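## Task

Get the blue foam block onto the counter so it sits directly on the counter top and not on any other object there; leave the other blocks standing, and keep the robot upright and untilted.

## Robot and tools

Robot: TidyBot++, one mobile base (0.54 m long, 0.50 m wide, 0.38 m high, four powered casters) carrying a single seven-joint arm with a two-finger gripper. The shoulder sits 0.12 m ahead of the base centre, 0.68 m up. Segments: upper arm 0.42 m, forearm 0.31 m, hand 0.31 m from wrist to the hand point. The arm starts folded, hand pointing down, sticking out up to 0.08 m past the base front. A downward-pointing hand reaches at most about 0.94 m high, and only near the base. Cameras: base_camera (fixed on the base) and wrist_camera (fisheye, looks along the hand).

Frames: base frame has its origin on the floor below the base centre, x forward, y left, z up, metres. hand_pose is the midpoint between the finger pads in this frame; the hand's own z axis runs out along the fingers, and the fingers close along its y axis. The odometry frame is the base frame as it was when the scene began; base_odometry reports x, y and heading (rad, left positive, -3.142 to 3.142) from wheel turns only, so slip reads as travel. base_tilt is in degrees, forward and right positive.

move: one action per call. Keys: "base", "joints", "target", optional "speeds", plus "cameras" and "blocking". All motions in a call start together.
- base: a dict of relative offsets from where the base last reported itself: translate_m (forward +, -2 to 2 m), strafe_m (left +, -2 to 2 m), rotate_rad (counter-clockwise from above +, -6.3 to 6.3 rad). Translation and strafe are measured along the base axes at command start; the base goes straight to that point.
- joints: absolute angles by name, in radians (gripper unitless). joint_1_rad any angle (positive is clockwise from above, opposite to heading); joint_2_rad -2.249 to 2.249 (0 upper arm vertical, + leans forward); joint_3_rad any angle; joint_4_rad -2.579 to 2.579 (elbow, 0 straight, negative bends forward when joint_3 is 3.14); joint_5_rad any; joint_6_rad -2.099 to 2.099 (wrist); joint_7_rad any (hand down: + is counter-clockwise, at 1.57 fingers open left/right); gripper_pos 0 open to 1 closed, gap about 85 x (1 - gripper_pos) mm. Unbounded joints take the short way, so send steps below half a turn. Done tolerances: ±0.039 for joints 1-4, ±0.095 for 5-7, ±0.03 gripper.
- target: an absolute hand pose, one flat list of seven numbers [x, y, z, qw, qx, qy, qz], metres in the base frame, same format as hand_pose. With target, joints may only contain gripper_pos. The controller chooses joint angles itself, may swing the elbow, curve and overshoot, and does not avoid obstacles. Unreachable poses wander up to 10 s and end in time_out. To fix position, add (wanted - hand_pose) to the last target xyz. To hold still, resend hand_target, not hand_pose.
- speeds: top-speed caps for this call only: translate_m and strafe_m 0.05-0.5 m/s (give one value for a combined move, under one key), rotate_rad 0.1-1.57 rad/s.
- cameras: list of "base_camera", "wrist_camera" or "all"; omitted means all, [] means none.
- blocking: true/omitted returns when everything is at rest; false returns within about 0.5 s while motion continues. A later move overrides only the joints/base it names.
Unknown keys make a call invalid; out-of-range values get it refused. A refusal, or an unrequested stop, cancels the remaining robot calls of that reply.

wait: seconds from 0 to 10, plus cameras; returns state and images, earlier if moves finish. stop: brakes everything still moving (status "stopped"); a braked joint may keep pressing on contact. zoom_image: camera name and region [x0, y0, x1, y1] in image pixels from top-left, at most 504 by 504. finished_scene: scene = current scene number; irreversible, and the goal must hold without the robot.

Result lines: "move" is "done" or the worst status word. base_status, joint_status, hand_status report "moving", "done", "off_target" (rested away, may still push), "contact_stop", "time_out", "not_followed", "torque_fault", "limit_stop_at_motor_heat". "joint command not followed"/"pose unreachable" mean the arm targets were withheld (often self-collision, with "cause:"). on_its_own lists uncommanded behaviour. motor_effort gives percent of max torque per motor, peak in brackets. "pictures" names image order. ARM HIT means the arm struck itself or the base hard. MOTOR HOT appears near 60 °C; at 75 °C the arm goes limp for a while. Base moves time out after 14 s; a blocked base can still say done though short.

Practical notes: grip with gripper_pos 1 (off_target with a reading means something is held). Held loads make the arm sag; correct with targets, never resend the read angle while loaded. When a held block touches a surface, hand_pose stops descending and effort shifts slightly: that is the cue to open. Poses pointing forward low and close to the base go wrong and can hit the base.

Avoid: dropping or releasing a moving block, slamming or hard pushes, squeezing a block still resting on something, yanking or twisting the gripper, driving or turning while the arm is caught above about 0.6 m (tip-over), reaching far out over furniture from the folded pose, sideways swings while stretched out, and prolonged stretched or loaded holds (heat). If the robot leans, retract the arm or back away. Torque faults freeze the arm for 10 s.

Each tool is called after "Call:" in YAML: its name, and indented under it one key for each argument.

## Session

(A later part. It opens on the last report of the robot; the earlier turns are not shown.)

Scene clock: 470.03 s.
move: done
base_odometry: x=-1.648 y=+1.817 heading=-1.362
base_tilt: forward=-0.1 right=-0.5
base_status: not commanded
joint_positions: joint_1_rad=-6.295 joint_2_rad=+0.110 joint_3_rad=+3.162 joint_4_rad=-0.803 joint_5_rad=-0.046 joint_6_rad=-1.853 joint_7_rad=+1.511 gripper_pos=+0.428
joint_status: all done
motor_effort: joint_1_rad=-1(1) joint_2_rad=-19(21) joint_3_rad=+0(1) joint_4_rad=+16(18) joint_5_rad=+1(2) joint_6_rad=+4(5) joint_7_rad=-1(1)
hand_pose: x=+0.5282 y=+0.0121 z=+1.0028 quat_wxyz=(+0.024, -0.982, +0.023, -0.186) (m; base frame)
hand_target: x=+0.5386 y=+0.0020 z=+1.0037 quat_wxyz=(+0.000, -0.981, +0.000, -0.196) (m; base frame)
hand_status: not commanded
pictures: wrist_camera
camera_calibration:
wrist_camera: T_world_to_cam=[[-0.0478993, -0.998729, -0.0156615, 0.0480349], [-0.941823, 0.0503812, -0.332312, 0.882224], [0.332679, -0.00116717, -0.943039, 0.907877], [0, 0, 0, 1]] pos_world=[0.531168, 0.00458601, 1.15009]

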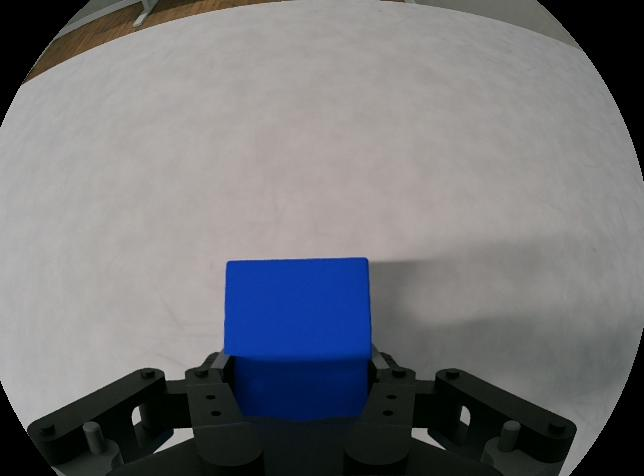

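Call:
move:
  joints: {"joint_2_rad": 0.145, "joint_6_rad": -1.94}
  cameras: []

Call:
move:
  joints: {"joint_2_rad": 0.16}
  cameras: ["wrist_camera"]

Scene clock: 481.83 s.
move: done
base_odometry: x=-1.648 y=+1.817 heading=-1.362
base_tilt: forward=-0.2 right=-0.4
base_status: not commanded
joint_positions: joint_1_rad=-6.295 joint_2_rad=+0.130 joint_3_rad=+3.162 joint_4_rad=-0.802 joint_5_rad=-0.046 joint_6_rad=-1.919 joint_7_rad=+1.511 gripper_pos=+0.428
joint_status: all done
motor_effort: joint_1_rad=-1(1) joint_2_rad=-19(20) joint_3_rad=+0(1) joint_4_rad=+17(18) joint_5_rad=+0(1) joint_6_rad=+3(4) joint_7_rad=-1(1)
hand_pose: x=+0.5151 y=+0.0120 z=+0.9885 quat_wxyz=(+0.022, -0.989, +0.023, -0.144) (m; base frame)
hand_target: x=+0.5140 y=+0.0019 z=+0.9825 quat_wxyz=(+0.000, -0.992, +0.000, -0.130) (m; base frame)
hand_status: not commanded
pictures: none
No camera images: "cameras" was empty.

Scene clock: 482.40 s.
move: done
base_odometry: x=-1.648 y=+1.817 heading=-1.362
base_tilt: forward=-0.1 right=-0.4
base_status: not commanded
joint_positions: joint_1_rad=-6.295 joint_2_rad=+0.140 joint_3_rad=+3.162 joint_4_rad=-0.801 joint_5_rad=-0.046 joint_6_rad=-1.919 joint_7_rad=+1.512 gripper_pos=+0.428
joint_status: all done
motor_effort: joint_1_rad=-1(1) joint_2_rad=-18(20) joint_3_rad=+0(1) joint_4_rad=+17(18) joint_5_rad=+1(1) joint_6_rad=+4(4) joint_7_rad=-1(1)
hand_pose: x=+0.5183 y=+0.0120 z=+0.9850 quat_wxyz=(+0.022, -0.990, +0.023, -0.140) (m; base frame)
hand_target: x=+0.5185 y=+0.0019 z=+0.9766 quat_wxyz=(+0.000, -0.992, +0.000, -0.122) (m; base frame)
hand_status: not commanded
pictures: wrist_camera
camera_calibration:
wrist_camera: T_world_to_cam=[[-0.0468136, -0.998859, -0.00939906, 0.0404652], [-0.968757, 0.047693, -0.243381, 0.793363], [0.243552, -0.00228815, -0.969885, 0.967028], [0, 0, 0, 1]] pos_world=[0.534949, 0.00479393, 1.13138]

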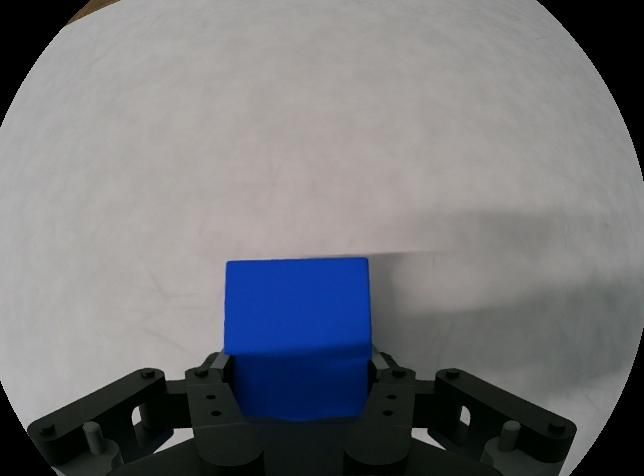

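Call:
move:
  joints: {"joint_2_rad": 0.175}
  cameras: []

Call:
move:
  joints: {"joint_2_rad": 0.19}
  cameras: ["wrist_camera"]

Scene clock: 489.00 s.
move: done
base_odometry: x=-1.648 y=+1.817 heading=-1.362
base_tilt: forward=-0.2 right=-0.5
base_status: not commanded
joint_positions: joint_1_rad=-6.295 joint_2_rad=+0.142 joint_3_rad=+3.162 joint_4_rad=-0.799 joint_5_rad=-0.046 joint_6_rad=-1.919 joint_7_rad=+1.512 gripper_pos=+0.428
joint_status: all done
motor_effort: joint_1_rad=-1(1) joint_2_rad=-16(18) joint_3_rad=+0(1) joint_4_rad=+16(17) joint_5_rad=+1(2) joint_6_rad=+5(5) joint_7_rad=-1(1)
hand_pose: x=+0.5193 y=+0.0120 z=+0.9847 quat_wxyz=(+0.022, -0.990, +0.023, -0.140) (m; base frame)
hand_target: x=+0.5229 y=+0.0019 z=+0.9705 quat_wxyz=(+0.000, -0.993, +0.000, -0.115) (m; base frame)
hand_status: not commanded
pictures: none
No camera images: "cameras" was empty.

Scene clock: 489.53 s.
move: off_target
base_odometry: x=-1.648 y=+1.817 heading=-1.362
base_tilt: forward=-0.2 right=-0.5
base_status: not commanded
joint_positions: joint_1_rad=-6.295 joint_2_rad=+0.145 joint_3_rad=+3.162 joint_4_rad=-0.795 joint_5_rad=-0.046 joint_6_rad=-1.919 joint_7_rad=+1.512 gripper_pos=+0.428
joint_status: joint_2_rad off_target (ended at +0.145, target +0.190)
motor_effort: joint_1_rad=+0(1) joint_2_rad=-15(18) joint_3_rad=+1(1) joint_4_rad=+15(16) joint_5_rad=+1(1) joint_6_rad=+4(6) joint_7_rad=-1(1)
hand_pose: x=+0.5207 y=+0.0120 z=+0.9846 quat_wxyz=(+0.022, -0.990, +0.022, -0.140) (m; base frame)
hand_target: x=+0.5272 y=+0.0019 z=+0.9644 quat_wxyz=(+0.000, -0.994, +0.000, -0.108) (m; base frame)
hand_status: not commanded
pictures: wrist_camera
camera_calibration:
wrist_camera: T_world_to_cam=[[-0.0461585, -0.998892, -0.00912567, 0.040014], [-0.96879, 0.0469911, -0.243388, 0.795615], [0.243547, -0.00239357, -0.969886, 0.96606], [0, 0, 0, 1]] pos_world=[0.537349, 0.00489527, 1.13098]

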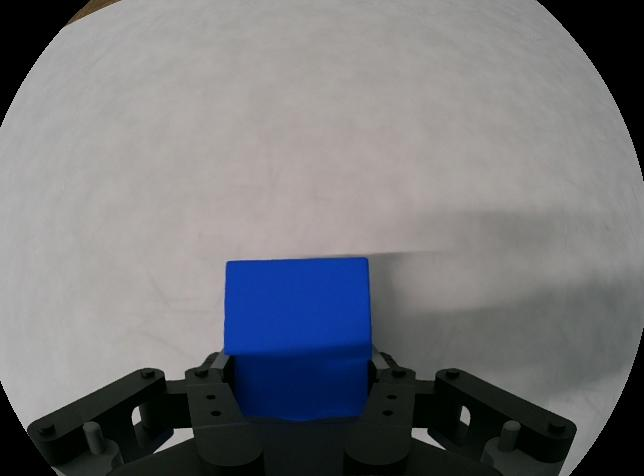

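Call:
move:
  joints: {"joint_2_rad": 0.162, "gripper_pos": 0.40}
  cameras: []

Call:
move:
  joints: {"gripper_pos": 0.36}
  cameras: []

Call:
move:
  joints: {"gripper_pos": 0.33}
  cameras: []

Call:
move:
  joints: {"gripper_pos": 0.29}
  cameras: ["wrist_camera"]

Call:
move:
  joints: {"gripper_pos": 0.0}
  cameras: []

Call:
move:
  joints: {"joint_2_rad": -0.08, "joint_4_rad": -0.75}
  cameras: ["wrist_camera"]

Scene clock: 501.73 s.
move: done
base_odometry: x=-1.648 y=+1.817 heading=-1.362
base_tilt: forward=-0.1 right=-0.5
base_status: not commanded
joint_positions: joint_1_rad=-6.295 joint_2_rad=+0.147 joint_3_rad=+3.162 joint_4_rad=-0.794 joint_5_rad=-0.046 joint_6_rad=-1.919 joint_7_rad=+1.513 gripper_pos=+0.398
joint_status: all done
motor_effort: joint_1_rad=+0(1) joint_2_rad=-18(20) joint_3_rad=+1(1) joint_4_rad=+16(17) joint_5_rad=+1(1) joint_6_rad=+3(6) joint_7_rad=-1(1)
hand_pose: x=+0.5215 y=+0.0120 z=+0.9843 quat_wxyz=(+0.022, -0.990, +0.022, -0.140) (m; base frame)
hand_target: x=+0.5191 y=+0.0019 z=+0.9758 quat_wxyz=(+0.000, -0.993, +0.000, -0.121) (m; base frame)
hand_status: not commanded
pictures: none
No camera images: "cameras" was empty.

Scene clock: 502.17 s.
move: done
base_odometry: x=-1.648 y=+1.817 heading=-1.362
base_tilt: forward=-0.2 right=-0.4
base_status: not commanded
joint_positions: joint_1_rad=-6.295 joint_2_rad=+0.148 joint_3_rad=+3.162 joint_4_rad=-0.794 joint_5_rad=-0.046 joint_6_rad=-1.919 joint_7_rad=+1.513 gripper_pos=+0.359
joint_status: all done
motor_effort: joint_1_rad=-1(1) joint_2_rad=-20(20) joint_3_rad=+0(1) joint_4_rad=+17(17) joint_5_rad=+1(1) joint_6_rad=+3(4) joint_7_rad=-1(1)
hand_pose: x=+0.5216 y=+0.0120 z=+0.9842 quat_wxyz=(+0.022, -0.990, +0.022, -0.140) (m; base frame)
hand_target: x=+0.5191 y=+0.0019 z=+0.9758 quat_wxyz=(+0.000, -0.993, +0.000, -0.121) (m; base frame)
hand_status: not commanded
pictures: none
No camera images: "cameras" was empty.

Scene clock: 502.57 s.
move: done
base_odometry: x=-1.648 y=+1.817 heading=-1.362
base_tilt: forward=-0.2 right=-0.4
base_status: not commanded
joint_positions: joint_1_rad=-6.295 joint_2_rad=+0.148 joint_3_rad=+3.162 joint_4_rad=-0.794 joint_5_rad=-0.046 joint_6_rad=-1.919 joint_7_rad=+1.513 gripper_pos=+0.330
joint_status: all done
motor_effort: joint_1_rad=+0(1) joint_2_rad=-21(21) joint_3_rad=+0(1) joint_4_rad=+17(18) joint_5_rad=+1(1) joint_6_rad=+3(3) joint_7_rad=-1(1)
hand_pose: x=+0.5216 y=+0.0120 z=+0.9842 quat_wxyz=(+0.022, -0.990, +0.022, -0.140) (m; base frame)
hand_target: x=+0.5191 y=+0.0019 z=+0.9758 quat_wxyz=(+0.000, -0.993, +0.000, -0.121) (m; base frame)
hand_status: not commanded
pictures: none
No camera images: "cameras" was empty.

Scene clock: 503.00 s.
move: done
base_odometry: x=-1.648 y=+1.817 heading=-1.362
base_tilt: forward=-0.2 right=-0.4
base_status: not commanded
joint_positions: joint_1_rad=-6.295 joint_2_rad=+0.148 joint_3_rad=+3.162 joint_4_rad=-0.794 joint_5_rad=-0.046 joint_6_rad=-1.919 joint_7_rad=+1.513 gripper_pos=+0.290
joint_status: all done
motor_effort: joint_1_rad=+0(1) joint_2_rad=-20(20) joint_3_rad=+0(1) joint_4_rad=+17(17) joint_5_rad=+1(1) joint_6_rad=+3(3) joint_7_rad=-1(1)
hand_pose: x=+0.5216 y=+0.0120 z=+0.9842 quat_wxyz=(+0.022, -0.990, +0.022, -0.140) (m; base frame)
hand_target: x=+0.5191 y=+0.0019 z=+0.9758 quat_wxyz=(+0.000, -0.993, +0.000, -0.121) (m; base frame)
hand_status: not commanded
pictures: wrist_camera
camera_calibration:
wrist_camera: T_world_to_cam=[[-0.0459752, -0.998902, -0.00904304, 0.0398649], [-0.968976, 0.0467949, -0.242683, 0.795793], [0.24284, -0.00239491, -0.970063, 0.966009], [0, 0, 0, 1]] pos_world=[0.538352, 0.00489554, 1.13058]

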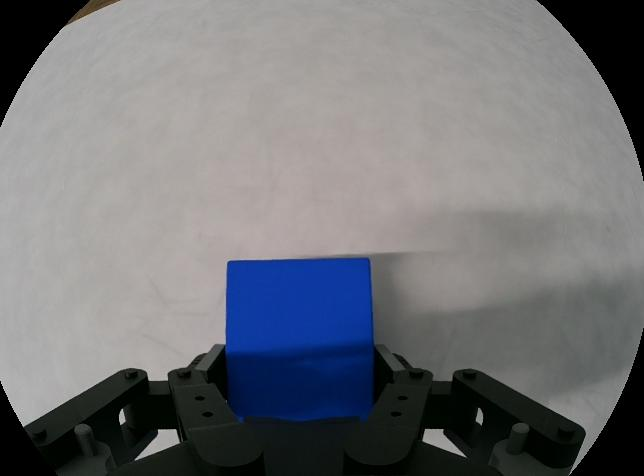

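Scene clock: 503.70 s.
move: done
base_odometry: x=-1.648 y=+1.817 heading=-1.362
base_tilt: forward=-0.2 right=-0.4
base_status: not commanded
joint_positions: joint_1_rad=-6.295 joint_2_rad=+0.148 joint_3_rad=+3.162 joint_4_rad=-0.794 joint_5_rad=-0.046 joint_6_rad=-1.919 joint_7_rad=+1.513 gripper_pos=+0.000
joint_status: all done
motor_effort: joint_1_rad=-1(1) joint_2_rad=-19(20) joint_3_rad=+0(1) joint_4_rad=+17(17) joint_5_rad=+1(1) joint_6_rad=+3(3) joint_7_rad=-1(1)
hand_pose: x=+0.5216 y=+0.0120 z=+0.9842 quat_wxyz=(+0.022, -0.990, +0.022, -0.140) (m; base frame)
hand_target: x=+0.5191 y=+0.0019 z=+0.9758 quat_wxyz=(+0.000, -0.993, +0.000, -0.121) (m; base frame)
hand_status: not commanded
pictures: none
No camera images: "cameras" was empty.

Scene clock: 505.27 s.
move: done
base_odometry: x=-1.648 y=+1.817 heading=-1.362
base_tilt: forward=-0.2 right=-0.4
base_status: not commanded
joint_positions: joint_1_rad=-6.295 joint_2_rad=-0.088 joint_3_rad=+3.162 joint_4_rad=-0.753 joint_5_rad=-0.046 joint_6_rad=-1.919 joint_7_rad=+1.513 gripper_pos=+0.000
joint_status: all done
motor_effort: joint_1_rad=-1(1) joint_2_rad=-9(23) joint_3_rad=+0(1) joint_4_rad=+15(19) joint_5_rad=+1(2) joint_6_rad=+5(6) joint_7_rad=-1(1)
hand_pose: x=+0.4409 y=+0.0111 z=+1.0844 quat_wxyz=(+0.026, -0.961, +0.019, -0.274) (m; base frame)
hand_target: x=+0.4384 y=+0.0019 z=+1.0793 quat_wxyz=(+0.000, -0.965, +0.000, -0.263) (m; base frame)
hand_status: not commanded
pictures: wrist_camera
camera_calibration:
wrist_camera: T_world_to_cam=[[-0.0414, -0.998868, -0.0234468, 0.0496843], [-0.866147, 0.0475776, -0.49752, 0.972932], [0.498072, -0.000288946, -0.867136, 0.858573], [0, 0, 0, 1]] pos_world=[0.417128, 0.00358635, 1.22972]

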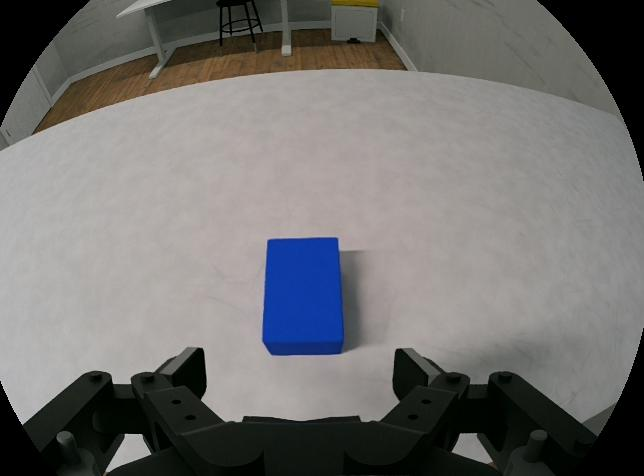

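Call:
finished_scene:
  scene: 2

The scene is finished: the task was done.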